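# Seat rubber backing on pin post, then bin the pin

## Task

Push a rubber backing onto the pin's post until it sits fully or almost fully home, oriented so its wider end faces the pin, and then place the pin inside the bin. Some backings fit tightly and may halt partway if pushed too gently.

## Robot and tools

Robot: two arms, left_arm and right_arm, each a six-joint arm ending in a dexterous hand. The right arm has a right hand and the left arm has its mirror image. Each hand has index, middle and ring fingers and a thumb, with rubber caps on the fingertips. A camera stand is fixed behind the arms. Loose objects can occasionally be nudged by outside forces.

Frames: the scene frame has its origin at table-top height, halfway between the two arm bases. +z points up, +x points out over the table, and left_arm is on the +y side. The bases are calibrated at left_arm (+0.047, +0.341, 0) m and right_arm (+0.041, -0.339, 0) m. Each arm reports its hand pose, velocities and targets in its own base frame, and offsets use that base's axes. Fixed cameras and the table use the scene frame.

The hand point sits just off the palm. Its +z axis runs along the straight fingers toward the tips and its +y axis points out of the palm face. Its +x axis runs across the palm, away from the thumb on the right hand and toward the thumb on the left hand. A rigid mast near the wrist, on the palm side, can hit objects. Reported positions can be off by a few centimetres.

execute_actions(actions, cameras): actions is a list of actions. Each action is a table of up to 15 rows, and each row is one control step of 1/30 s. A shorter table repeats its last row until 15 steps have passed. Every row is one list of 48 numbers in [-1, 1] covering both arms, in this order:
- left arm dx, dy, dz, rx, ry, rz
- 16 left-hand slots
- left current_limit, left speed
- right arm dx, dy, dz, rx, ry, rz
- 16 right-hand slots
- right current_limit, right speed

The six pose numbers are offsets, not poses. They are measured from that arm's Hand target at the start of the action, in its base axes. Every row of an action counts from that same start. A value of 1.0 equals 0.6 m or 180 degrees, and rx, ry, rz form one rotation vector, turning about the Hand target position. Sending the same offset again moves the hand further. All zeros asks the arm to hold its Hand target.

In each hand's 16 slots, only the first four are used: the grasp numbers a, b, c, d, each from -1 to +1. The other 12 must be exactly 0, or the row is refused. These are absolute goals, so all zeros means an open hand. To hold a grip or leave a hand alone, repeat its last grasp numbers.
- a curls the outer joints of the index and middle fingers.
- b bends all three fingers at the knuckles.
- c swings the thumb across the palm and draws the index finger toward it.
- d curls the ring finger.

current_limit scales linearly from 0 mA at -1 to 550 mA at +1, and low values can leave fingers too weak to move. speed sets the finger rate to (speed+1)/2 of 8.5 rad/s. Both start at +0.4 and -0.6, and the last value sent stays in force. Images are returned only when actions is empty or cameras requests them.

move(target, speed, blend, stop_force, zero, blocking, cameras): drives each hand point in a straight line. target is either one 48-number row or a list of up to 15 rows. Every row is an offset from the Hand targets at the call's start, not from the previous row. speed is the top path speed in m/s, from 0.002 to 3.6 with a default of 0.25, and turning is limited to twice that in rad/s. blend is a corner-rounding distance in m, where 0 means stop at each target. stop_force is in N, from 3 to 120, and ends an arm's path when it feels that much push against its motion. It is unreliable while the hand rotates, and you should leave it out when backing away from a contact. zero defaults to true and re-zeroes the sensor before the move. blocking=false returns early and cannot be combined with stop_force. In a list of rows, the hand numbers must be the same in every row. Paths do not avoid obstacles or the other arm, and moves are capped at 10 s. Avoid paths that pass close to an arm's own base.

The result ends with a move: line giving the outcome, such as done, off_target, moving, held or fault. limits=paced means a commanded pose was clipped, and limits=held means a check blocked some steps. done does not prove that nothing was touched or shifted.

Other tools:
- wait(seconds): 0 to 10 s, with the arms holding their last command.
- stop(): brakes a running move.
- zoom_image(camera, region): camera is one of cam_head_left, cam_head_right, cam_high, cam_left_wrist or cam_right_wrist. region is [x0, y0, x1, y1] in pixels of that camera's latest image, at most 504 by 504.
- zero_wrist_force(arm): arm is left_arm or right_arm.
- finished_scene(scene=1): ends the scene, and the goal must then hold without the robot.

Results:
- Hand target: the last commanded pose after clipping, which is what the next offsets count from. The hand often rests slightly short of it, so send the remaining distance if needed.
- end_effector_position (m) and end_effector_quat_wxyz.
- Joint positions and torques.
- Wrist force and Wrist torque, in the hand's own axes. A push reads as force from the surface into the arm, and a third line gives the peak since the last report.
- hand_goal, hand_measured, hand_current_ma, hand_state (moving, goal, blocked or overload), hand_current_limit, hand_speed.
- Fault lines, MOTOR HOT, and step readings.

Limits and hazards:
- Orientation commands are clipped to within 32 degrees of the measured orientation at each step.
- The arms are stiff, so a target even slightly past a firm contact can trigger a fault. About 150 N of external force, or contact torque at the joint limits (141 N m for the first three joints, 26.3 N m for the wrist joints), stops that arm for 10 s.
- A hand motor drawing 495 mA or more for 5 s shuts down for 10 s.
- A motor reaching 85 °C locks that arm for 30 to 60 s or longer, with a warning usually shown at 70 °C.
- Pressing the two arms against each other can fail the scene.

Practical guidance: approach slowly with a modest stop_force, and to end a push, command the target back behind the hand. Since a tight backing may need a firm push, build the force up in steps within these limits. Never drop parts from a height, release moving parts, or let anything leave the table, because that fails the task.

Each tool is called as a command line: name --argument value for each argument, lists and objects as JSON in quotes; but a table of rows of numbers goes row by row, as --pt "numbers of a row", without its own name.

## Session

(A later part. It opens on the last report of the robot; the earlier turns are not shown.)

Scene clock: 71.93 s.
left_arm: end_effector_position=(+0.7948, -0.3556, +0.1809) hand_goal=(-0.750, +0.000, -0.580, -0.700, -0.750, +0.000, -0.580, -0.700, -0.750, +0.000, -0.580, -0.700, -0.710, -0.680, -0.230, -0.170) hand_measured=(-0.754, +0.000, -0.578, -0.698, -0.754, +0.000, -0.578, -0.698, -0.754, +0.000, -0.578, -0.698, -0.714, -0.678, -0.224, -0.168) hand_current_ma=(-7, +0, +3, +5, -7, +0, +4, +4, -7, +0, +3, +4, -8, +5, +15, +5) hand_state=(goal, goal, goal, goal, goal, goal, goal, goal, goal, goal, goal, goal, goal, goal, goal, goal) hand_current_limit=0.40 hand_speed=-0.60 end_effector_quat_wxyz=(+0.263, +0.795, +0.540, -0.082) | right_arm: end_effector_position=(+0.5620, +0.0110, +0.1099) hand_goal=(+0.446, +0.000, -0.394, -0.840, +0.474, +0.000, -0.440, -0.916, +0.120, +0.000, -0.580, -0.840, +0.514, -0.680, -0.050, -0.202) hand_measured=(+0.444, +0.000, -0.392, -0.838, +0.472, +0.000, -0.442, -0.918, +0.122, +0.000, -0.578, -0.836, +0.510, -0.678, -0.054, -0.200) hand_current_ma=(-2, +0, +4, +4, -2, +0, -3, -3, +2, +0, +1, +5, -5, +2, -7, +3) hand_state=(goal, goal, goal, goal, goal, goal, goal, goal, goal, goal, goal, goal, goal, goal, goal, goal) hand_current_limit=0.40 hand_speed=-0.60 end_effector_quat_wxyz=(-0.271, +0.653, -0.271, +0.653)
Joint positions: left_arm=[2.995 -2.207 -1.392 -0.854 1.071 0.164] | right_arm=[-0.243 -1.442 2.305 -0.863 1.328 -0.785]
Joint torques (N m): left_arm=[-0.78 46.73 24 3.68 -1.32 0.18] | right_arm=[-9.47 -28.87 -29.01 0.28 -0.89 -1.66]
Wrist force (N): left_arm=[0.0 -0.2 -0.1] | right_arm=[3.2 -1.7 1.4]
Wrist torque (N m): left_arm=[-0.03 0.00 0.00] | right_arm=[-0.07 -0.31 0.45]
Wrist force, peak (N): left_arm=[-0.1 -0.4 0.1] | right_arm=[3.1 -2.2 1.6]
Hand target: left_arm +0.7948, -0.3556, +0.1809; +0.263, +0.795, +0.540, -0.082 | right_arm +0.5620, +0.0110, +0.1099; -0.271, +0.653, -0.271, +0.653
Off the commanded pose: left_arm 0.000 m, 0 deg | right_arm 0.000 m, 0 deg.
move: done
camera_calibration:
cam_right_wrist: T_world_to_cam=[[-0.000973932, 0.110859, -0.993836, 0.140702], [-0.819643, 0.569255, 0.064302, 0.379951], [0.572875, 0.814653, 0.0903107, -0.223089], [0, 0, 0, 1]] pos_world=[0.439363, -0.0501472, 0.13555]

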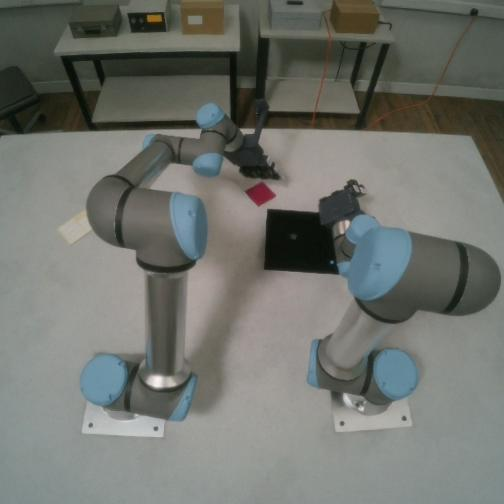

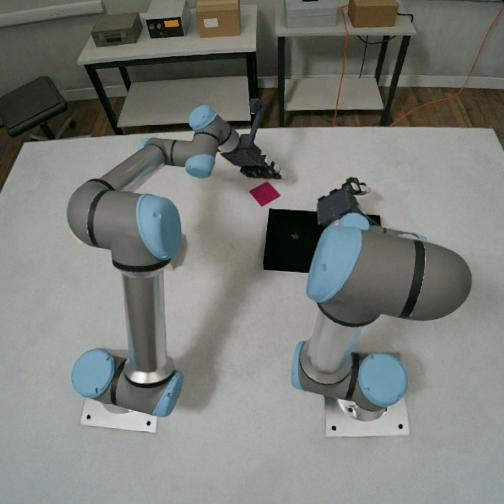

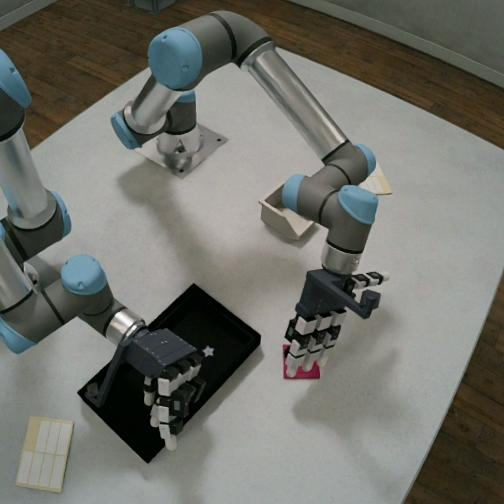

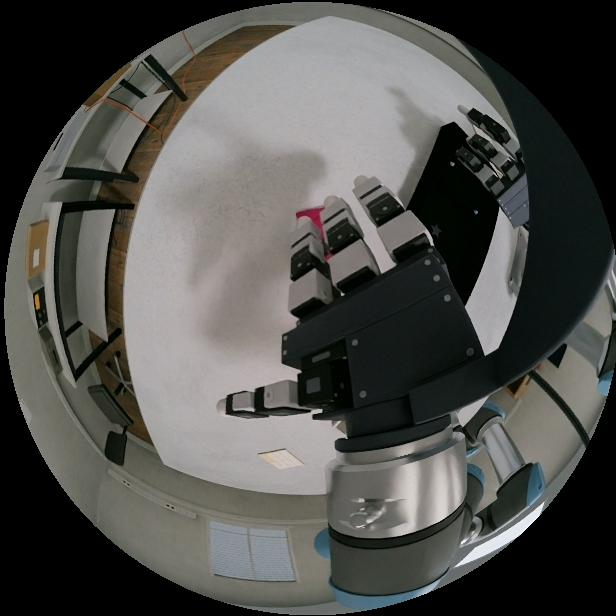

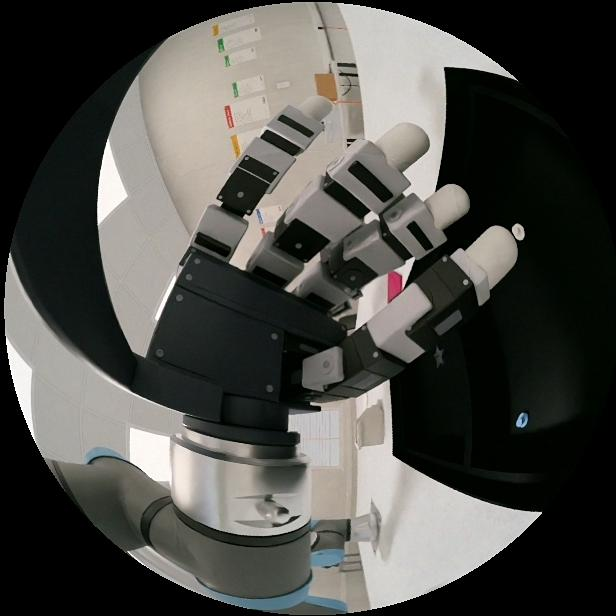

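move --target '[0,0,0,0,0,0,0,0,0,0,0,0,0,0,0,0,0,0,0,0,0,0,0.4,-0.6,0.005,-0.005,0,0,0,0,0,0.75,0.72,0,0,0,0,0,0,0,0,0,0,0,0,0,0.4,-0.6]' --speed 0.1

move --target '[0,0,0,0,0,0,0,0,0,0,0,0,0,0,0,0,0,0,0,0,0,0,0.4,-0.6,0,0,-0.0417,0,0,0,0,0.75,0.72,0,0,0,0,0,0,0,0,0,0,0,0,0,0.4,-0.6]' --speed 0.05 --stop_force 3 --cameras '["cam_right_wrist"]'

zoom_image --camera "cam_right_wrist" --region '[400, 120, 560, 280]'

Scene clock: 74.00 s.
left_arm: end_effector_position=(+0.7948, -0.3556, +0.1809) hand_goal=(-0.750, +0.000, -0.580, -0.700, -0.750, +0.000, -0.580, -0.700, -0.750, +0.000, -0.580, -0.700, -0.710, -0.680, -0.230, -0.170) hand_measured=(-0.754, +0.000, -0.578, -0.698, -0.754, +0.000, -0.578, -0.698, -0.754, +0.000, -0.578, -0.698, -0.714, -0.678, -0.224, -0.168) hand_current_ma=(-7, +0, +3, +5, -7, +0, +4, +4, -7, +0, +3, +4, -8, +5, +15, +5) hand_state=(goal, goal, goal, goal, goal, goal, goal, goal, goal, goal, goal, goal, goal, goal, goal, goal) hand_current_limit=0.40 hand_speed=-0.60 end_effector_quat_wxyz=(+0.263, +0.795, +0.540, -0.082) | right_arm: end_effector_position=(+0.5649, +0.0080, +0.1100) hand_goal=(+0.514, +0.000, -0.410, -0.850, +0.562, +0.000, -0.430, -0.916, +0.194, +0.000, -0.580, -0.850, +0.514, -0.680, -0.050, -0.212) hand_measured=(+0.512, +0.000, -0.408, -0.848, +0.560, +0.000, -0.432, -0.918, +0.194, +0.000, -0.578, -0.846, +0.510, -0.678, -0.054, -0.210) hand_current_ma=(-3, +0, +4, +4, -4, +0, -3, -3, +1, +0, +1, +5, -5, +2, -7, +3) hand_state=(goal, goal, goal, goal, goal, goal, goal, goal, goal, goal, goal, goal, goal, goal, goal, goal) hand_current_limit=0.40 hand_speed=-0.60 end_effector_quat_wxyz=(-0.271, +0.653, -0.271, +0.653)
Joint positions: left_arm=[2.995 -2.207 -1.392 -0.854 1.071 0.164] | right_arm=[-0.25 -1.437 2.299 -0.862 1.321 -0.785]
Joint torques (N m): left_arm=[-0.54 47.4 25.46 3.76 -1.27 0.19] | right_arm=[-11.34 -14.24 -28.33 0.41 -1.38 -1.53]
Wrist force (N): left_arm=[-0.1 -0.1 0.1] | right_arm=[3.0 -1.7 1.4]
Wrist torque (N m): left_arm=[-0.02 0.01 0.00] | right_arm=[-0.07 -0.28 0.43]
Wrist force, peak (N): left_arm=[-0.2 -0.4 -0.2] | right_arm=[3.1 -2.1 1.9]
Hand target: left_arm +0.7948, -0.3556, +0.1809; +0.263, +0.795, +0.540, -0.082 | right_arm +0.5650, +0.0080, +0.1099; -0.271, +0.653, -0.271, +0.653
Off the commanded pose: left_arm 0.000 m, 0 deg | right_arm 0.000 m, 0 deg.
move: done

Scene clock: 75.53 s.
left_arm: end_effector_position=(+0.7948, -0.3556, +0.1809) hand_goal=(-0.750, +0.000, -0.580, -0.700, -0.750, +0.000, -0.580, -0.700, -0.750, +0.000, -0.580, -0.700, -0.710, -0.680, -0.230, -0.170) hand_measured=(-0.754, +0.000, -0.578, -0.698, -0.754, +0.000, -0.578, -0.698, -0.754, +0.000, -0.578, -0.698, -0.714, -0.678, -0.224, -0.168) hand_current_ma=(-7, +0, +3, +5, -7, +0, +4, +4, -7, +0, +3, +4, -8, +5, +15, +5) hand_state=(goal, goal, goal, goal, goal, goal, goal, goal, goal, goal, goal, goal, goal, goal, goal, goal) hand_current_limit=0.40 hand_speed=-0.60 end_effector_quat_wxyz=(+0.263, +0.795, +0.540, -0.082) | right_arm: end_effector_position=(+0.5650, +0.0079, +0.0849) hand_goal=(+0.514, +0.000, -0.410, -0.850, +0.562, +0.000, -0.430, -0.916, +0.194, +0.000, -0.580, -0.850, +0.514, -0.680, -0.050, -0.212) hand_measured=(+0.512, +0.000, -0.408, -0.848, +0.560, +0.000, -0.432, -0.918, +0.194, +0.000, -0.578, -0.846, +0.510, -0.678, -0.054, -0.210) hand_current_ma=(-3, +0, +4, +4, -4, +0, -3, -3, +1, +0, +1, +4, -5, +2, -7, +3) hand_state=(goal, goal, goal, goal, goal, goal, goal, goal, goal, goal, goal, goal, goal, goal, goal, goal) hand_current_limit=0.40 hand_speed=-0.60 end_effector_quat_wxyz=(-0.271, +0.653, -0.271, +0.653)
Joint positions: left_arm=[2.995 -2.207 -1.392 -0.854 1.071 0.164] | right_arm=[-0.25 -1.374 2.321 -0.947 1.321 -0.785]
Joint torques (N m): left_arm=[-0.95 46.74 25.02 3.8 -1.17 0.17] | right_arm=[4.53 -15.49 1.12 -3.55 0.81 1.49]
Wrist force (N): left_arm=[-0.1 -0.1 0.0] | right_arm=[3.1 -1.9 1.9]
Wrist torque (N m): left_arm=[-0.01 0.02 -0.01] | right_arm=[-0.13 -0.29 0.45]
Wrist force, peak (N): left_arm=[-0.4 -0.1 0.0] | right_arm=[3.4 -2.3 1.9]
Hand target: left_arm +0.7948, -0.3556, +0.1809; +0.263, +0.795, +0.540, -0.082 | right_arm +0.5650, +0.0080, +0.0849; -0.271, +0.653, -0.271, +0.653
Off the commanded pose: left_arm 0.000 m, 0 deg | right_arm 0.000 m, 0 deg.
move: done
camera_calibration:
cam_right_wrist: T_world_to_cam=[[-0.000949207, 0.110856, -0.993836, 0.116191], [-0.819563, 0.569371, 0.0642923, 0.385754], [0.572989, 0.814572, 0.0903128, -0.220079], [0, 0, 0, 1]] pos_world=[0.442363, -0.0532475, 0.11055]
Images, in order (width x height): cam_right_wrist 616x616.

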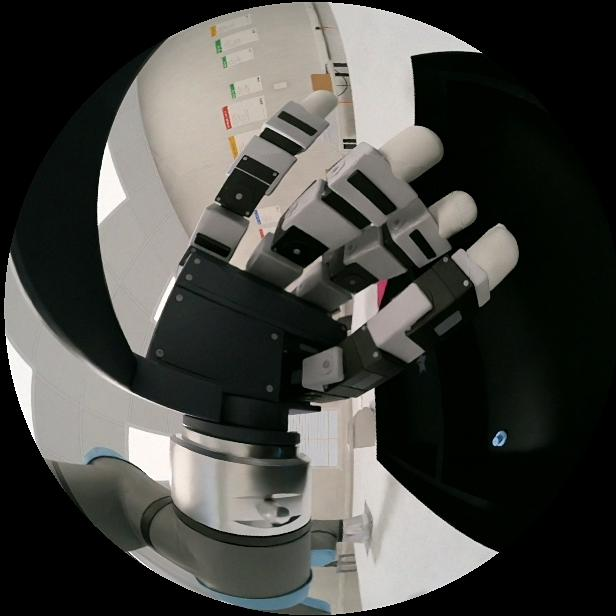

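Scaled by 3.150 from the camera's 616x616 image, which has a finer 880x880 frame.

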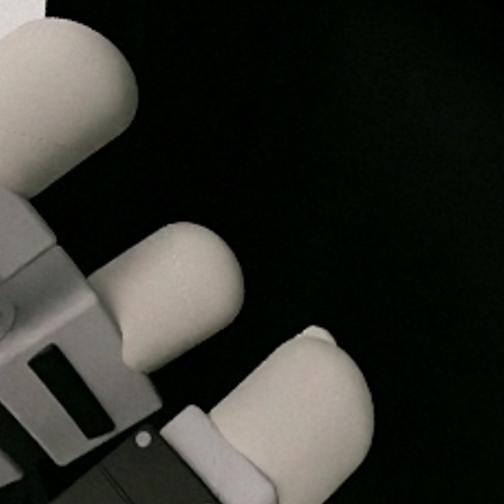

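move --target '[0,0,0,0,0,0,0,0,0,0,0,0,0,0,0,0,0,0,0,0,0,0,0.4,-0.6,0,0,-0.02,0,0,0,0,0.75,0.72,0,0,0,0,0,0,0,0,0,0,0,0,0,0.4,-0.6]' --speed 0.02 --stop_force 3 --cameras '["cam_right_wrist"]'

zoom_image --camera "cam_right_wrist" --region '[400, 120, 560, 280]'

Scene clock: 77.47 s.
left_arm: end_effector_position=(+0.7948, -0.3556, +0.1809) hand_goal=(-0.750, +0.000, -0.580, -0.700, -0.750, +0.000, -0.580, -0.700, -0.750, +0.000, -0.580, -0.700, -0.710, -0.680, -0.230, -0.170) hand_measured=(-0.754, +0.000, -0.578, -0.698, -0.754, +0.000, -0.578, -0.698, -0.754, +0.000, -0.578, -0.698, -0.714, -0.678, -0.224, -0.168) hand_current_ma=(-7, +0, +3, +5, -7, +0, +4, +4, -7, +0, +3, +4, -8, +5, +15, +5) hand_state=(goal, goal, goal, goal, goal, goal, goal, goal, goal, goal, goal, goal, goal, goal, goal, goal) hand_current_limit=0.40 hand_speed=-0.60 end_effector_quat_wxyz=(+0.263, +0.795, +0.540, -0.082) | right_arm: end_effector_position=(+0.5650, +0.0080, +0.0729) hand_goal=(+0.514, +0.000, -0.410, -0.850, +0.562, +0.000, -0.430, -0.916, +0.194, +0.000, -0.580, -0.850, +0.514, -0.680, -0.050, -0.212) hand_measured=(+0.512, +0.000, -0.408, -0.848, +0.560, +0.000, -0.432, -0.918, +0.194, +0.000, -0.578, -0.846, +0.510, -0.678, -0.054, -0.210) hand_current_ma=(-2, +0, +4, +4, -4, +0, -3, -3, +1, +0, +1, +4, -5, +2, -7, +3) hand_state=(goal, goal, goal, goal, goal, goal, goal, goal, goal, goal, goal, goal, goal, goal, goal, goal) hand_current_limit=0.40 hand_speed=-0.60 end_effector_quat_wxyz=(-0.271, +0.653, -0.271, +0.653)
Joint positions: left_arm=[2.995 -2.207 -1.392 -0.854 1.071 0.164] | right_arm=[-0.25 -1.342 2.33 -0.988 1.321 -0.785]
Joint torques (N m): left_arm=[-0.29 46.49 25.28 3.82 -1.29 0.18] | right_arm=[11.2 -16.12 1.11 -3.42 0.41 0.53]
Wrist force (N): left_arm=[-0.2 -0.3 0.0] | right_arm=[3.0 -2.0 1.3]
Wrist torque (N m): left_arm=[-0.04 0.03 -0.01] | right_arm=[-0.10 -0.28 0.44]
Wrist force, peak (N): left_arm=[-0.1 -0.4 -0.2] | right_arm=[3.2 -2.1 1.5]
Hand target: left_arm +0.7948, -0.3556, +0.1809; +0.263, +0.795, +0.540, -0.082 | right_arm +0.5650, +0.0080, +0.0729; -0.271, +0.653, -0.271, +0.653
Off the commanded pose: left_arm 0.000 m, 0 deg | right_arm 0.000 m, 0 deg.
move: done
camera_calibration:
cam_right_wrist: T_world_to_cam=[[-0.000964662, 0.110853, -0.993836, 0.104272], [-0.819596, 0.569323, 0.0642978, 0.386537], [0.572941, 0.814606, 0.0903051, -0.218972], [0, 0, 0, 1]] pos_world=[0.442363, -0.0532474, 0.09855]
Images, in order (width x height): cam_right_wrist 616x616.

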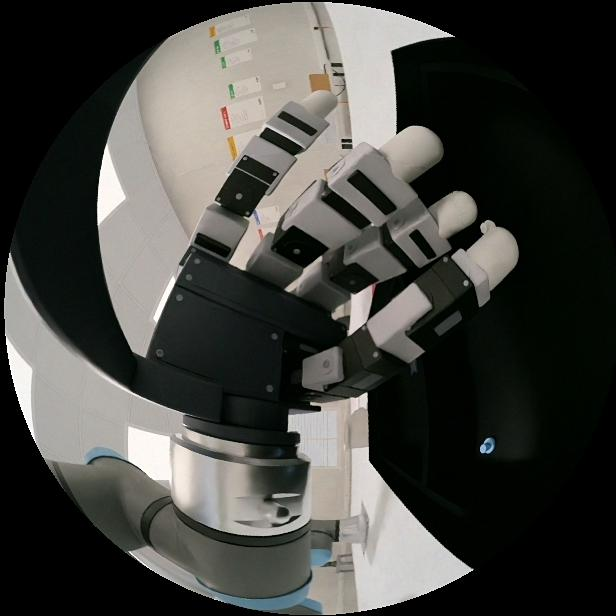

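Scaled by 3.150 from the camera's 616x616 image, which has a finer 880x880 frame.

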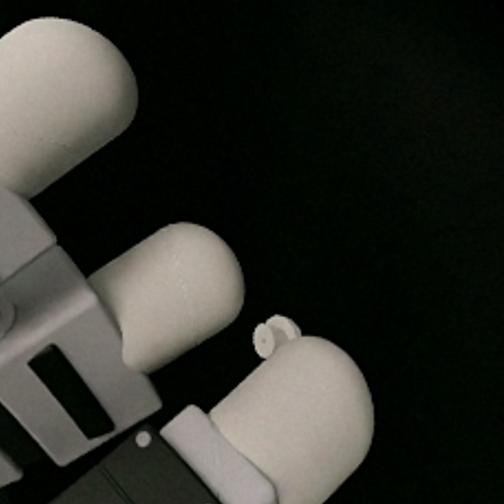

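move --target '[0,0,0,0,0,0,0,0,0,0,0,0,0,0,0,0,0,0,0,0,0,0,0.4,-0.6,0,0,-0.0067,0,0,0,0,0.75,0.72,0,0,0,0,0,0,0,0,0,0,0,0,0,0.4,-0.6]' --speed 0.01 --stop_force 3

Scene clock: 79.17 s.
left_arm: end_effector_position=(+0.7948, -0.3556, +0.1809) hand_goal=(-0.750, +0.000, -0.580, -0.700, -0.750, +0.000, -0.580, -0.700, -0.750, +0.000, -0.580, -0.700, -0.710, -0.680, -0.230, -0.170) hand_measured=(-0.754, +0.000, -0.578, -0.698, -0.754, +0.000, -0.578, -0.698, -0.754, +0.000, -0.578, -0.698, -0.714, -0.678, -0.224, -0.168) hand_current_ma=(-7, +0, +3, +5, -7, +0, +4, +4, -7, +0, +3, +4, -8, +5, +15, +5) hand_state=(goal, goal, goal, goal, goal, goal, goal, goal, goal, goal, goal, goal, goal, goal, goal, goal) hand_current_limit=0.40 hand_speed=-0.60 end_effector_quat_wxyz=(+0.263, +0.795, +0.540, -0.082) | right_arm: end_effector_position=(+0.5649, +0.0080, +0.0690) hand_goal=(+0.514, +0.000, -0.410, -0.850, +0.562, +0.000, -0.430, -0.916, +0.194, +0.000, -0.580, -0.850, +0.514, -0.680, -0.050, -0.212) hand_measured=(+0.518, +0.000, -0.408, -0.848, +0.560, +0.000, -0.432, -0.918, +0.194, +0.000, -0.578, -0.846, +0.514, -0.678, -0.052, -0.210) hand_current_ma=(+8, +0, +4, +4, -4, +0, -3, -3, +1, +0, +1, +4, +0, +2, -2, +3) hand_state=(goal, goal, goal, goal, goal, goal, goal, goal, goal, goal, goal, goal, goal, goal, goal, goal) hand_current_limit=0.40 hand_speed=-0.60 end_effector_quat_wxyz=(-0.271, +0.653, -0.271, +0.653)
Joint positions: left_arm=[2.995 -2.207 -1.392 -0.854 1.071 0.164] | right_arm=[-0.25 -1.331 2.333 -1.001 1.321 -0.785]
Joint torques (N m): left_arm=[-0.41 47.06 25.55 3.81 -1.35 0.28] | right_arm=[11.99 -31.72 -2.48 0.09 0.46 0.4]
Wrist force (N): left_arm=[0.0 -0.1 0.0] | right_arm=[3.8 -5.0 0.7]
Wrist torque (N m): left_arm=[-0.02 0.00 0.00] | right_arm=[-0.35 -0.33 0.47]
Wrist force, peak (N): left_arm=[-0.2 -0.4 -0.2] | right_arm=[3.8 -5.6 0.2]
Hand target: left_arm +0.7948, -0.3556, +0.1809; +0.263, +0.795, +0.540, -0.082 | right_arm +0.5650, +0.0080, +0.0691; -0.271, +0.653, -0.271, +0.653
Off the commanded pose: left_arm 0.000 m, 0 deg | right_arm 0.000 m, 0 deg.
move: contact (right_arm)

move --pt "0 0 0 0 0 0 0 0 0 0 0 0 0 0 0 0 0 0 0 0 0 0 0.4 -0.6 0 0 0.001 0 0 0 0 0.75 0.72 0 0 0 0 0 0 0 0 0 0 0 0 0 0.4 -0.6" --pt "0 0 0 0 0 0 0 0 0 0 0 0 0 0 0 0 0 0 0 0 0 0 0.4 -0.6 0 0 0.001 0 0 0 0 0.88 0.72 0 0 0 0 0 0 0 0 0 0 0 0 0 0.0 -0.95" --speed 0.05 --cameras '["cam_right_wrist"]'

zoom_image --camera "cam_right_wrist" --region '[400, 120, 560, 280]'

Scene clock: 82.60 s.
left_arm: end_effector_position=(+0.7948, -0.3556, +0.1809) hand_goal=(-0.750, +0.000, -0.580, -0.700, -0.750, +0.000, -0.580, -0.700, -0.750, +0.000, -0.580, -0.700, -0.710, -0.680, -0.230, -0.170) hand_measured=(-0.754, +0.000, -0.578, -0.698, -0.754, +0.000, -0.578, -0.698, -0.754, +0.000, -0.578, -0.698, -0.714, -0.678, -0.224, -0.168) hand_current_ma=(-7, +0, +3, +5, -7, +0, +4, +4, -7, +0, +3, +4, -8, +5, +15, +5) hand_state=(goal, goal, goal, goal, goal, goal, goal, goal, goal, goal, goal, goal, goal, goal, goal, goal) hand_current_limit=0.40 hand_speed=-0.60 end_effector_quat_wxyz=(+0.263, +0.795, +0.540, -0.082) | right_arm: end_effector_position=(+0.5650, +0.0080, +0.0697) hand_goal=(+0.690, +0.000, -0.448, -0.876, +0.790, +0.000, -0.404, -0.916, +0.390, +0.000, -0.580, -0.876, +0.514, -0.680, -0.050, -0.238) hand_measured=(+0.656, +0.000, -0.454, -0.878, +0.782, +0.000, -0.408, -0.918, +0.390, +0.000, -0.578, -0.872, +0.512, -0.678, -0.048, -0.234) hand_current_ma=(-96, +0, -11, -3, -14, +0, -4, -3, -1, +0, +1, +4, -3, +2, +5, +9) hand_state=(blocked, goal, goal, goal, goal, goal, goal, goal, goal, goal, goal, goal, goal, goal, goal, goal) hand_current_limit=0.00 hand_speed=-0.95 end_effector_quat_wxyz=(-0.271, +0.653, -0.271, +0.653)
Joint positions: left_arm=[2.995 -2.207 -1.392 -0.854 1.071 0.164] | right_arm=[-0.25 -1.333 2.333 -0.999 1.321 -0.785]
Joint torques (N m): left_arm=[-1.03 46.84 25.88 3.72 -1.31 0.38] | right_arm=[11.68 -30.52 -25.47 0.24 0.31 0.4]
Wrist force (N): left_arm=[0.1 0.0 0.0] | right_arm=[3.6 -2.6 2.2]
Wrist torque (N m): left_arm=[0.00 -0.01 0.00] | right_arm=[-0.09 -0.27 0.43]
Wrist force, peak (N): left_arm=[-0.3 -0.5 0.0] | right_arm=[3.9 -4.9 1.0]
Hand target: left_arm +0.7948, -0.3556, +0.1809; +0.263, +0.795, +0.540, -0.082 | right_arm +0.5650, +0.0080, +0.0697; -0.271, +0.653, -0.271, +0.653
Off the commanded pose: left_arm 0.000 m, 0 deg | right_arm 0.000 m, 0 deg.
move: done
camera_calibration:
cam_right_wrist: T_world_to_cam=[[-0.000964662, 0.110853, -0.993836, 0.100992], [-0.819596, 0.569323, 0.0642978, 0.38675], [0.572941, 0.814606, 0.0903051, -0.218674], [0, 0, 0, 1]] pos_world=[0.442363, -0.0532474, 0.09525]
Images, in order (width x height): cam_right_wrist 616x616.

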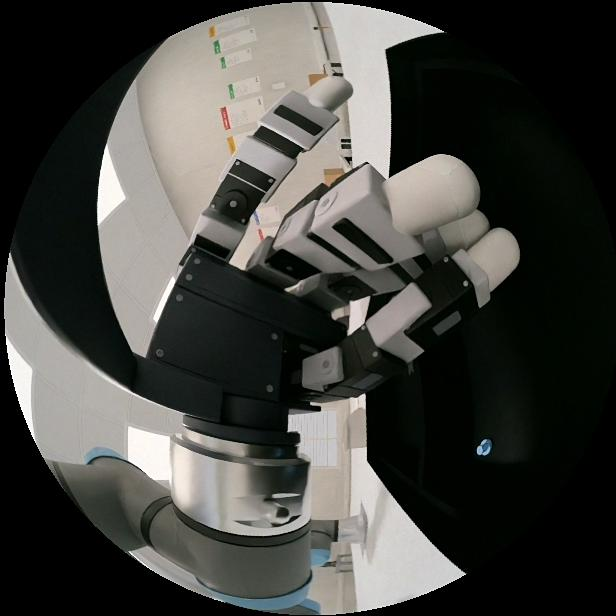

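Scaled by 3.150 from the camera's 616x616 image, which has a finer 880x880 frame.

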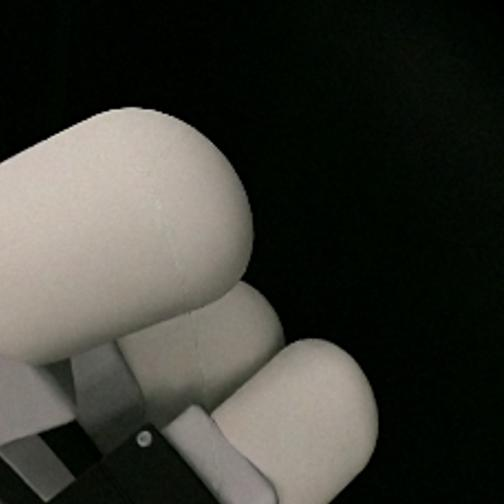

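move --target '[0,0,0,0,0,0,0,0,0,0,0,0,0,0,0,0,0,0,0,0,0,0,0.4,-0.6,0,0,0.07,0,0,0,0,0.88,0.72,0,0,0,0,0,0,0,0,0,0,0,0,0,0.0,-0.95]' --speed 0.08 --cameras '["cam_right_wrist","cam_high","cam_left_wrist"]'

zoom_image --camera "cam_right_wrist" --region '[400, 120, 560, 280]'

zoom_image --camera "cam_left_wrist" --region '[420, 110, 540, 230]'

Scene clock: 84.17 s.
left_arm: end_effector_position=(+0.7948, -0.3556, +0.1809) hand_goal=(-0.750, +0.000, -0.580, -0.700, -0.750, +0.000, -0.580, -0.700, -0.750, +0.000, -0.580, -0.700, -0.710, -0.680, -0.230, -0.170) hand_measured=(-0.754, +0.000, -0.578, -0.698, -0.754, +0.000, -0.578, -0.698, -0.754, +0.000, -0.578, -0.698, -0.714, -0.678, -0.224, -0.168) hand_current_ma=(-7, +0, +3, +5, -7, +0, +4, +4, -7, +0, +3, +4, -8, +5, +15, +5) hand_state=(goal, goal, goal, goal, goal, goal, goal, goal, goal, goal, goal, goal, goal, goal, goal, goal) hand_current_limit=0.40 hand_speed=-0.60 end_effector_quat_wxyz=(+0.263, +0.795, +0.540, -0.082) | right_arm: end_effector_position=(+0.5650, +0.0080, +0.1116) hand_goal=(+0.690, +0.000, -0.448, -0.876, +0.790, +0.000, -0.404, -0.916, +0.390, +0.000, -0.580, -0.876, +0.514, -0.680, -0.050, -0.238) hand_measured=(+0.668, +0.000, -0.454, -0.878, +0.782, +0.000, -0.408, -0.918, +0.390, +0.000, -0.578, -0.872, +0.512, -0.678, -0.052, -0.238) hand_current_ma=(-56, +0, -11, -3, -14, +0, -4, -3, -1, +0, +1, +4, -4, +2, -3, +1) hand_state=(blocked, goal, goal, goal, goal, goal, goal, goal, goal, goal, goal, goal, goal, goal, goal, goal) hand_current_limit=0.00 hand_speed=-0.95 end_effector_quat_wxyz=(-0.271, +0.653, -0.271, +0.653)
Joint positions: left_arm=[2.995 -2.207 -1.392 -0.854 1.071 0.164] | right_arm=[-0.25 -1.441 2.297 -0.856 1.321 -0.785]
Joint torques (N m): left_arm=[-0.82 47.48 24.58 3.91 -1.37 0.36] | right_arm=[-6.88 -30.97 -29.13 0.18 -0.84 -1.63]
Wrist force (N): left_arm=[-0.1 -0.2 0.0] | right_arm=[2.9 -1.9 1.5]
Wrist torque (N m): left_arm=[-0.03 0.02 -0.01] | right_arm=[-0.07 -0.23 0.42]
Wrist force, peak (N): left_arm=[0.0 -0.5 0.0] | right_arm=[3.8 -2.9 2.2]
Hand target: left_arm +0.7948, -0.3556, +0.1809; +0.263, +0.795, +0.540, -0.082 | right_arm +0.5650, +0.0080, +0.1117; -0.271, +0.653, -0.271, +0.653
Off the commanded pose: left_arm 0.000 m, 0 deg | right_arm 0.000 m, 0 deg.
move: done
camera_calibration:
cam_right_wrist: T_world_to_cam=[[-0.000916336, 0.11094, -0.993827, 0.142704], [-0.819646, 0.56925, 0.0643005, 0.38401], [0.572869, 0.814645, 0.0904098, -0.222529], [0, 0, 0, 1]] pos_world=[0.442363, -0.0531471, 0.13725]
Images, in order (width x height): cam_high 504x504, cam_left_wrist 616x616, cam_right_wrist 616x616.

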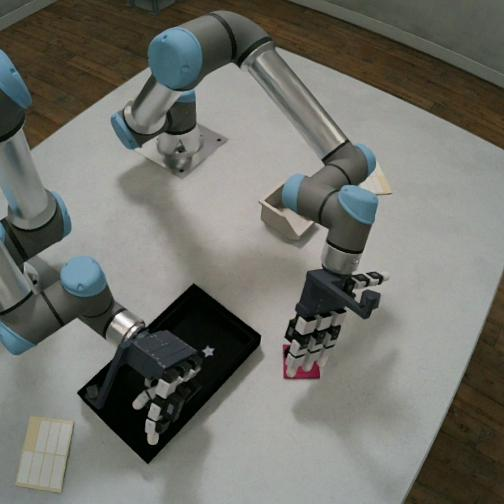

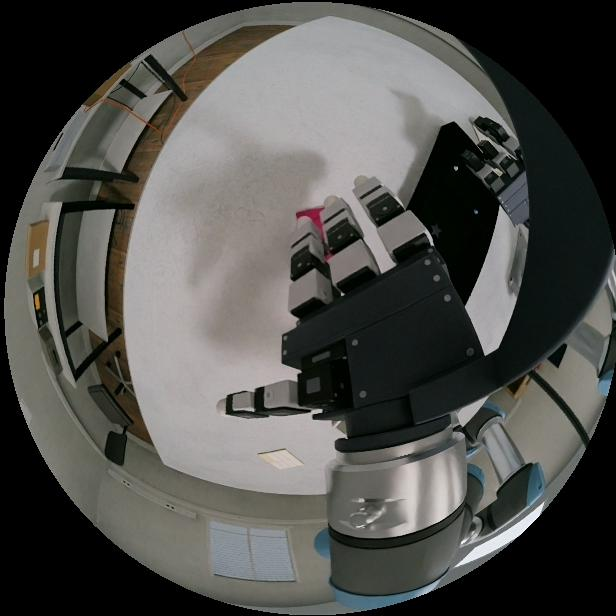

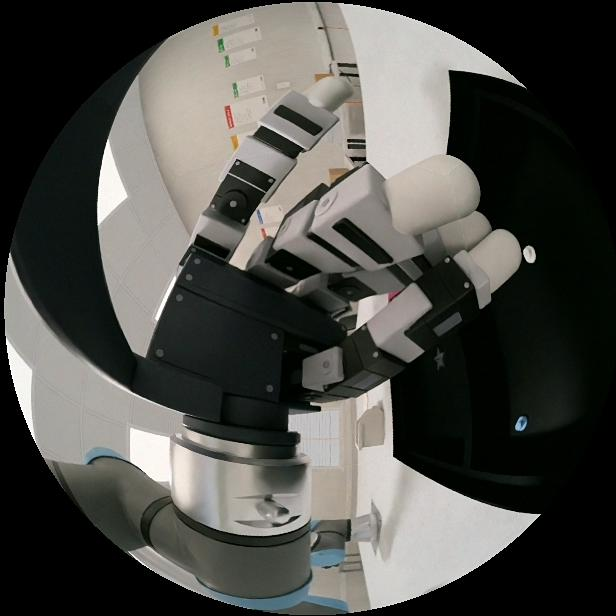

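Scaled by 3.150 from the camera's 616x616 image, which has a finer 880x880 frame.

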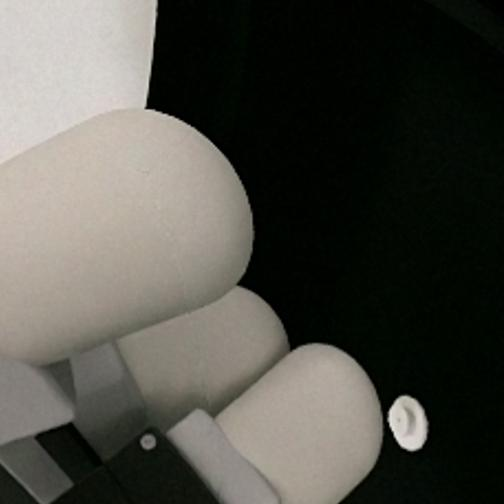

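Scaled by 4.200 from the camera's 616x616 image, which has a finer 880x880 frame.

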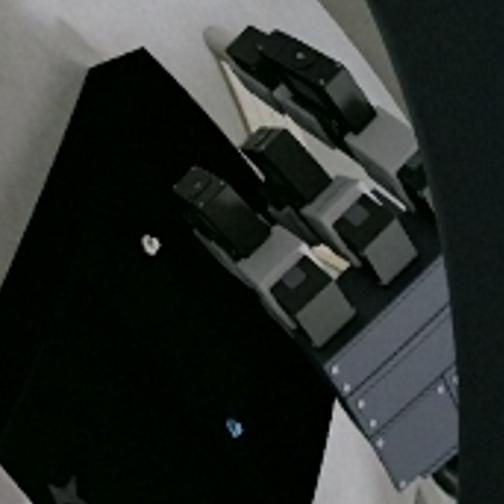

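zoom_image --camera "cam_high" --region '[110, 380, 190, 460]'

Scaled by 6.300 from the camera's 504x504 image, which has a finer 720x720 frame.

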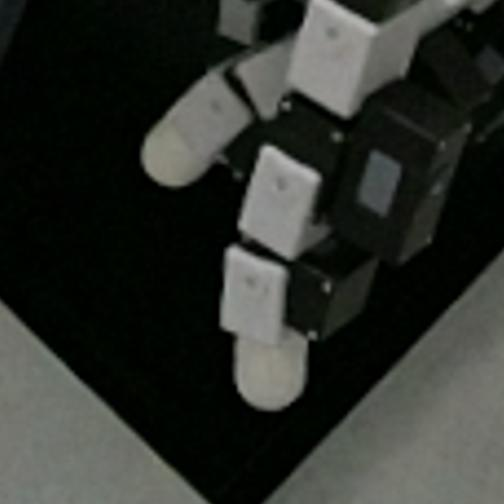

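move --target '[0,0,0,0,0,0,0,0,0,0,0,0,0,0,0,0,0,0,0,0,0,0,0.4,-0.6,-0.0115,0.0052,-0.02,0,0,0,0,0.8,0.72,0,0,0,0,0,0,0,0,0,0,0,0,0,0.4,-0.8]' --speed 0.08 --cameras '["cam_right_wrist"]'

zoom_image --camera "cam_right_wrist" --region '[420, 160, 560, 300]'

Scene clock: 88.83 s.
left_arm: end_effector_position=(+0.7948, -0.3556, +0.1809) hand_goal=(-0.750, +0.000, -0.580, -0.700, -0.750, +0.000, -0.580, -0.700, -0.750, +0.000, -0.580, -0.700, -0.710, -0.680, -0.230, -0.170) hand_measured=(-0.754, +0.000, -0.578, -0.698, -0.754, +0.000, -0.578, -0.698, -0.754, +0.000, -0.578, -0.698, -0.714, -0.678, -0.224, -0.168) hand_current_ma=(-7, +0, +3, +5, -7, +0, +4, +4, -7, +0, +3, +4, -8, +5, +15, +5) hand_state=(goal, goal, goal, goal, goal, goal, goal, goal, goal, goal, goal, goal, goal, goal, goal, goal) hand_current_limit=0.40 hand_speed=-0.60 end_effector_quat_wxyz=(+0.263, +0.795, +0.540, -0.082) | right_arm: end_effector_position=(+0.5581, +0.0111, +0.0997) hand_goal=(+0.582, +0.000, -0.424, -0.860, +0.650, +0.000, -0.420, -0.916, +0.270, +0.000, -0.580, -0.860, +0.514, -0.680, -0.050, -0.222) hand_measured=(+0.584, +0.000, -0.428, -0.862, +0.652, +0.000, -0.418, -0.918, +0.278, +0.000, -0.578, -0.862, +0.510, -0.678, -0.054, -0.224) hand_current_ma=(+3, +0, -5, -4, +2, +0, +2, -3, +13, +0, +1, -4, -4, +2, -6, -4) hand_state=(goal, goal, goal, goal, goal, goal, goal, goal, goal, goal, goal, goal, goal, goal, goal, goal) hand_current_limit=0.40 hand_speed=-0.80 end_effector_quat_wxyz=(-0.271, +0.653, -0.271, +0.653)
Joint positions: left_arm=[2.995 -2.207 -1.392 -0.854 1.071 0.164] | right_arm=[-0.246 -1.425 2.326 -0.9 1.325 -0.785]
Joint torques (N m): left_arm=[-1.21 47.19 25.59 3.87 -1.25 0.37] | right_arm=[13.89 -14.88 0.99 -3.51 0.98 -0.83]
Wrist force (N): left_arm=[-0.1 -0.2 -0.1] | right_arm=[2.8 -1.8 1.3]
Wrist torque (N m): left_arm=[-0.03 0.01 0.00] | right_arm=[-0.07 -0.22 0.41]
Wrist force, peak (N): left_arm=[-0.3 -0.1 -0.4] | right_arm=[3.3 -2.2 1.6]
Hand target: left_arm +0.7948, -0.3556, +0.1809; +0.263, +0.795, +0.540, -0.082 | right_arm +0.5581, +0.0111, +0.0997; -0.271, +0.653, -0.271, +0.653
Off the commanded pose: left_arm 0.000 m, 0 deg | right_arm 0.000 m, 0 deg.
move: done
camera_calibration:
cam_right_wrist: T_world_to_cam=[[-0.000964662, 0.110853, -0.993836, 0.130556], [-0.819596, 0.569323, 0.0642978, 0.377394], [0.572941, 0.814606, 0.0903051, -0.219964], [0, 0, 0, 1]] pos_world=[0.435463, -0.0501474, 0.12535]
Images, in order (width x height): cam_right_wrist 616x616.

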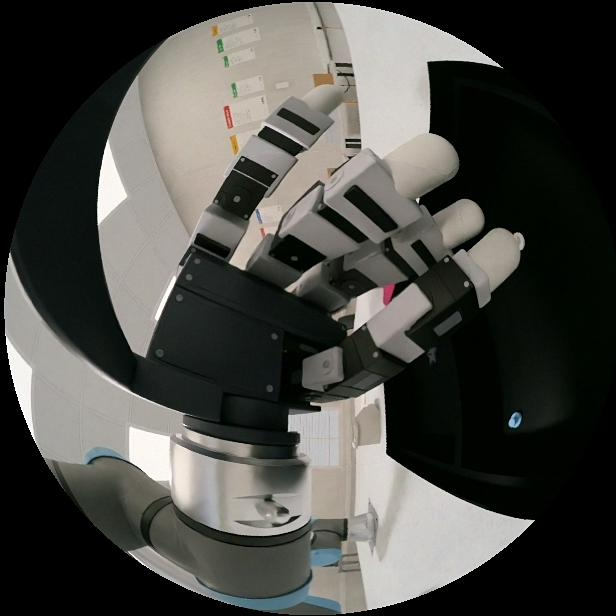

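Scaled by 3.600 from the camera's 616x616 image, which has a finer 880x880 frame.

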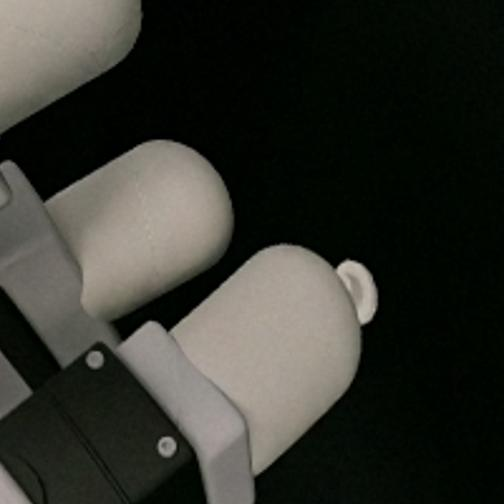

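move --target '[0,0,0,0,0,0,0,0,0,0,0,0,0,0,0,0,0,0,0,0,0,0,0.4,-0.6,0,0,-0.037,0,0,0,0,0.8,0.72,0,0,0,0,0,0,0,0,0,0,0,0,0,0.4,-0.8]' --speed 0.03 --stop_force 3 --cameras '["cam_right_wrist"]'

zoom_image --camera "cam_right_wrist" --region '[420, 160, 560, 300]'

Scene clock: 91.07 s.
left_arm: end_effector_position=(+0.7948, -0.3556, +0.1809) hand_goal=(-0.750, +0.000, -0.580, -0.700, -0.750, +0.000, -0.580, -0.700, -0.750, +0.000, -0.580, -0.700, -0.710, -0.680, -0.230, -0.170) hand_measured=(-0.754, +0.000, -0.578, -0.698, -0.754, +0.000, -0.578, -0.698, -0.754, +0.000, -0.578, -0.698, -0.714, -0.678, -0.224, -0.168) hand_current_ma=(-7, +0, +3, +5, -7, +0, +4, +4, -7, +0, +3, +4, -8, +5, +15, +5) hand_state=(goal, goal, goal, goal, goal, goal, goal, goal, goal, goal, goal, goal, goal, goal, goal, goal) hand_current_limit=0.40 hand_speed=-0.60 end_effector_quat_wxyz=(+0.263, +0.795, +0.540, -0.082) | right_arm: end_effector_position=(+0.5581, +0.0111, +0.0775) hand_goal=(+0.582, +0.000, -0.424, -0.860, +0.650, +0.000, -0.420, -0.916, +0.270, +0.000, -0.580, -0.860, +0.514, -0.680, -0.050, -0.222) hand_measured=(+0.584, +0.000, -0.428, -0.862, +0.652, +0.000, -0.418, -0.918, +0.278, +0.000, -0.578, -0.862, +0.510, -0.678, -0.054, -0.224) hand_current_ma=(+3, +0, -5, -4, +2, +0, +2, -3, +13, +0, +1, -4, -4, +2, -6, -4) hand_state=(goal, goal, goal, goal, goal, goal, goal, goal, goal, goal, goal, goal, goal, goal, goal, goal) hand_current_limit=0.40 hand_speed=-0.80 end_effector_quat_wxyz=(-0.271, +0.653, -0.271, +0.653)
Joint positions: left_arm=[2.995 -2.207 -1.392 -0.854 1.071 0.164] | right_arm=[-0.246 -1.367 2.345 -0.977 1.325 -0.785]
Joint torques (N m): left_arm=[-0.99 46.56 25.11 3.99 -1.39 0.34] | right_arm=[8.69 -14.13 1.26 -3.47 -0.23 1.14]
Wrist force (N): left_arm=[0.0 -0.1 -0.1] | right_arm=[3.0 -1.9 1.5]
Wrist torque (N m): left_arm=[-0.01 0.00 0.01] | right_arm=[-0.08 -0.26 0.44]
Wrist force, peak (N): left_arm=[0.1 -0.5 -0.1] | right_arm=[3.3 -2.0 1.6]
Hand target: left_arm +0.7948, -0.3556, +0.1809; +0.263, +0.795, +0.540, -0.082 | right_arm +0.5581, +0.0111, +0.0775; -0.271, +0.653, -0.271, +0.653
Off the commanded pose: left_arm 0.000 m, 0 deg | right_arm 0.000 m, 0 deg.
move: done
camera_calibration:
cam_right_wrist: T_world_to_cam=[[-0.000964082, 0.110852, -0.993836, 0.108394], [-0.819642, 0.569257, 0.06429, 0.378846], [0.572875, 0.814653, 0.0903106, -0.21792], [0, 0, 0, 1]] pos_world=[0.435463, -0.0501472, 0.10305]
Images, in order (width x height): cam_right_wrist 616x616.

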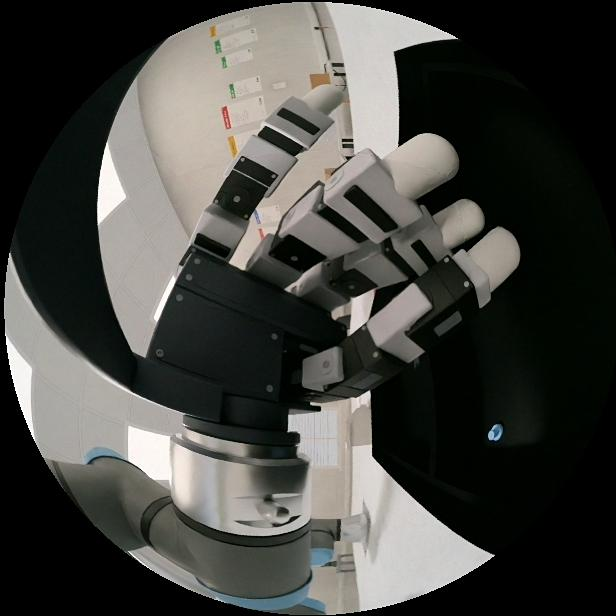

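Scaled by 3.600 from the camera's 616x616 image, which has a finer 880x880 frame.

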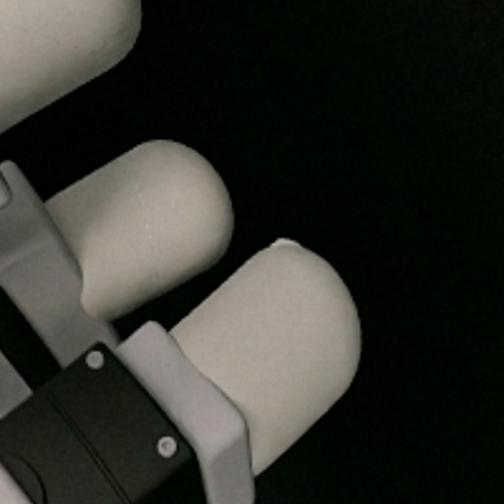

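move --target '[0,0,0,0,0,0,0,0,0,0,0,0,0,0,0,0,0,0,0,0,0,0,0.4,-0.6,0,0,-0.0165,0,0,0,0,0.8,0.72,0,0,0,0,0,0,0,0,0,0,0,0,0,0.4,-0.8]' --speed 0.01 --stop_force 3 --cameras '["cam_right_wrist"]'

zoom_image --camera "cam_right_wrist" --region '[420, 160, 560, 300]'

Scene clock: 93.70 s.
left_arm: end_effector_position=(+0.7948, -0.3556, +0.1809) hand_goal=(-0.750, +0.000, -0.580, -0.700, -0.750, +0.000, -0.580, -0.700, -0.750, +0.000, -0.580, -0.700, -0.710, -0.680, -0.230, -0.170) hand_measured=(-0.754, +0.000, -0.578, -0.698, -0.754, +0.000, -0.578, -0.698, -0.754, +0.000, -0.578, -0.698, -0.714, -0.678, -0.224, -0.168) hand_current_ma=(-7, +0, +3, +5, -7, +0, +4, +4, -7, +0, +3, +4, -8, +5, +15, +5) hand_state=(goal, goal, goal, goal, goal, goal, goal, goal, goal, goal, goal, goal, goal, goal, goal, goal) hand_current_limit=0.40 hand_speed=-0.60 end_effector_quat_wxyz=(+0.263, +0.795, +0.540, -0.082) | right_arm: end_effector_position=(+0.5581, +0.0111, +0.0695) hand_goal=(+0.582, +0.000, -0.424, -0.860, +0.650, +0.000, -0.420, -0.916, +0.270, +0.000, -0.580, -0.860, +0.514, -0.680, -0.050, -0.222) hand_measured=(+0.582, +0.000, -0.428, -0.862, +0.652, +0.000, -0.418, -0.918, +0.278, +0.000, -0.578, -0.862, +0.514, -0.678, -0.052, -0.224) hand_current_ma=(+1, +0, -5, -4, +2, +0, +2, -3, +13, +0, +1, -4, +1, +2, -3, -3) hand_state=(goal, goal, goal, goal, goal, goal, goal, goal, goal, goal, goal, goal, goal, goal, goal, goal) hand_current_limit=0.40 hand_speed=-0.80 end_effector_quat_wxyz=(-0.271, +0.653, -0.271, +0.653)
Joint positions: left_arm=[2.995 -2.207 -1.392 -0.854 1.071 0.164] | right_arm=[-0.246 -1.345 2.351 -1.005 1.325 -0.785]
Joint torques (N m): left_arm=[-0.81 46.82 25.88 3.9 -1.41 0.34] | right_arm=[7.13 -30.44 -25.71 0.3 -0.51 0.53]
Wrist force (N): left_arm=[-0.1 -0.1 0.0] | right_arm=[3.2 -1.7 1.5]
Wrist torque (N m): left_arm=[-0.01 0.02 -0.01] | right_arm=[-0.08 -0.28 0.44]
Wrist force, peak (N): left_arm=[0.0 -0.5 -0.1] | right_arm=[4.1 -5.5 1.2]
Hand target: left_arm +0.7948, -0.3556, +0.1809; +0.263, +0.795, +0.540, -0.082 | right_arm +0.5581, +0.0111, +0.0695; -0.271, +0.653, -0.271, +0.653 (not the last commanded pose)
Off the commanded pose: left_arm 0.000 m, 0 deg | right_arm 0.002 m, 0 deg.
move: contact (right_arm)
camera_calibration:
cam_right_wrist: T_world_to_cam=[[-0.000964662, 0.110853, -0.993836, 0.100443], [-0.819596, 0.569323, 0.0642978, 0.379342], [0.572941, 0.814606, 0.0903051, -0.217228], [0, 0, 0, 1]] pos_world=[0.435463, -0.0501474, 0.09505]
Images, in order (width x height): cam_right_wrist 616x616.

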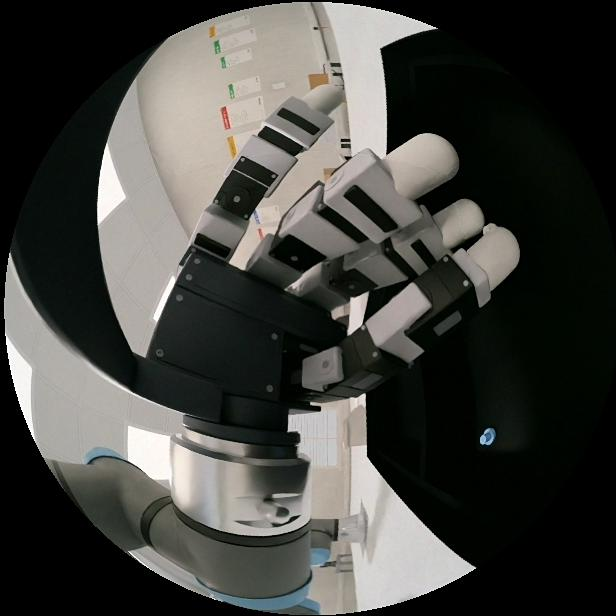

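Scaled by 3.600 from the camera's 616x616 image, which has a finer 880x880 frame.

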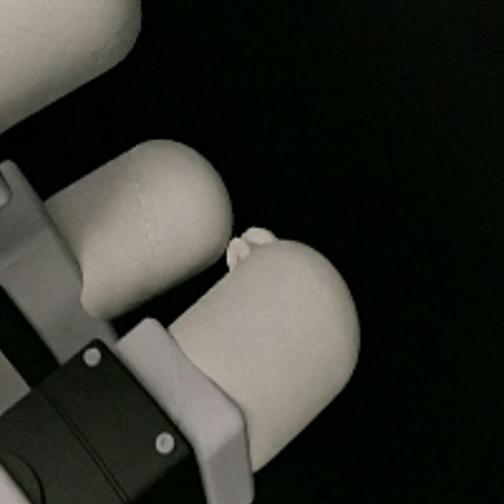

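move --target '[0,0,0,0,0,0,0,0,0,0,0,0,0,0,0,0,0,0,0,0,0,0,0.4,-0.6,0,0,0,0,0,0,0,0.88,0.72,0,0,0,0,0,0,0,0,0,0,0,0,0,0.0,-0.96]' --speed 0.05 --cameras '["cam_right_wrist"]'

zoom_image --camera "cam_right_wrist" --region '[420, 160, 560, 300]'

Scene clock: 95.37 s.
left_arm: end_effector_position=(+0.7948, -0.3556, +0.1809) hand_goal=(-0.750, +0.000, -0.580, -0.700, -0.750, +0.000, -0.580, -0.700, -0.750, +0.000, -0.580, -0.700, -0.710, -0.680, -0.230, -0.170) hand_measured=(-0.754, +0.000, -0.578, -0.698, -0.754, +0.000, -0.578, -0.698, -0.754, +0.000, -0.578, -0.698, -0.714, -0.678, -0.224, -0.168) hand_current_ma=(-7, +0, +3, +5, -7, +0, +4, +4, -7, +0, +3, +4, -8, +5, +15, +5) hand_state=(goal, goal, goal, goal, goal, goal, goal, goal, goal, goal, goal, goal, goal, goal, goal, goal) hand_current_limit=0.40 hand_speed=-0.60 end_effector_quat_wxyz=(+0.263, +0.795, +0.540, -0.082) | right_arm: end_effector_position=(+0.5581, +0.0111, +0.0695) hand_goal=(+0.690, +0.000, -0.448, -0.876, +0.790, +0.000, -0.404, -0.916, +0.390, +0.000, -0.580, -0.876, +0.514, -0.680, -0.050, -0.238) hand_measured=(+0.646, +0.000, -0.458, -0.880, +0.782, +0.000, -0.408, -0.918, +0.390, +0.000, -0.578, -0.872, +0.514, -0.678, -0.048, -0.236) hand_current_ma=(-134, +0, -18, -5, -14, +0, -5, -3, -1, +0, +1, +4, +1, +2, +2, +3) hand_state=(blocked, goal, goal, goal, goal, goal, goal, goal, goal, goal, goal, goal, goal, goal, goal, goal) hand_current_limit=0.00 hand_speed=-0.96 end_effector_quat_wxyz=(-0.271, +0.653, -0.271, +0.653)
Joint positions: left_arm=[2.995 -2.207 -1.392 -0.854 1.071 0.164] | right_arm=[-0.246 -1.345 2.351 -1.005 1.325 -0.785]
Joint torques (N m): left_arm=[-0.96 46.11 25.63 3.92 -1.38 0.29] | right_arm=[6.3 -30.1 -24.02 0.43 -0.42 0.58]
Wrist force (N): left_arm=[-0.2 -0.1 0.0] | right_arm=[3.7 -2.7 2.1]
Wrist torque (N m): left_arm=[-0.02 0.03 -0.02] | right_arm=[-0.07 -0.28 0.44]
Wrist force, peak (N): left_arm=[-0.1 -0.4 0.1] | right_arm=[4.0 -3.1 2.2]
Hand target: left_arm +0.7948, -0.3556, +0.1809; +0.263, +0.795, +0.540, -0.082 | right_arm +0.5581, +0.0111, +0.0695; -0.271, +0.653, -0.271, +0.653
Off the commanded pose: left_arm 0.000 m, 0 deg | right_arm 0.000 m, 0 deg.
move: done
camera_calibration:
cam_right_wrist: T_world_to_cam=[[-0.000964082, 0.110852, -0.993836, 0.100443], [-0.819642, 0.569257, 0.06429, 0.37936], [0.572875, 0.814653, 0.0903106, -0.217197], [0, 0, 0, 1]] pos_world=[0.435463, -0.0501472, 0.09505]
Images, in order (width x height): cam_right_wrist 616x616.

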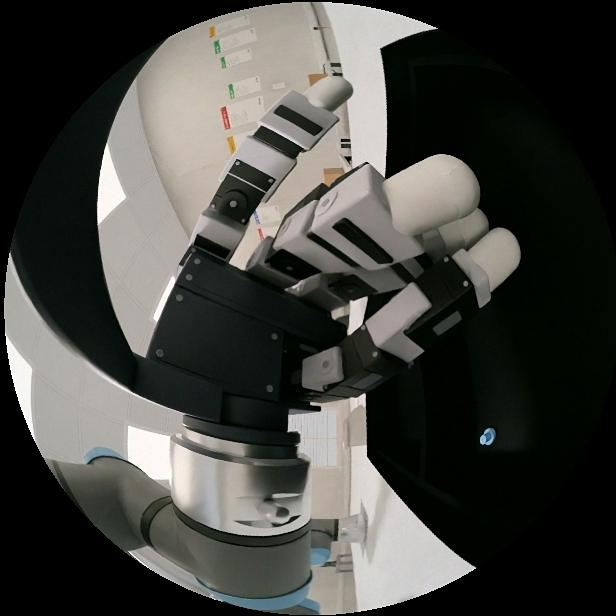

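Scaled by 3.600 from the camera's 616x616 image, which has a finer 880x880 frame.

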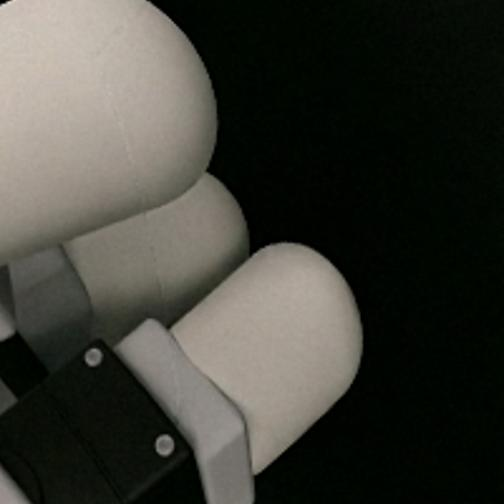

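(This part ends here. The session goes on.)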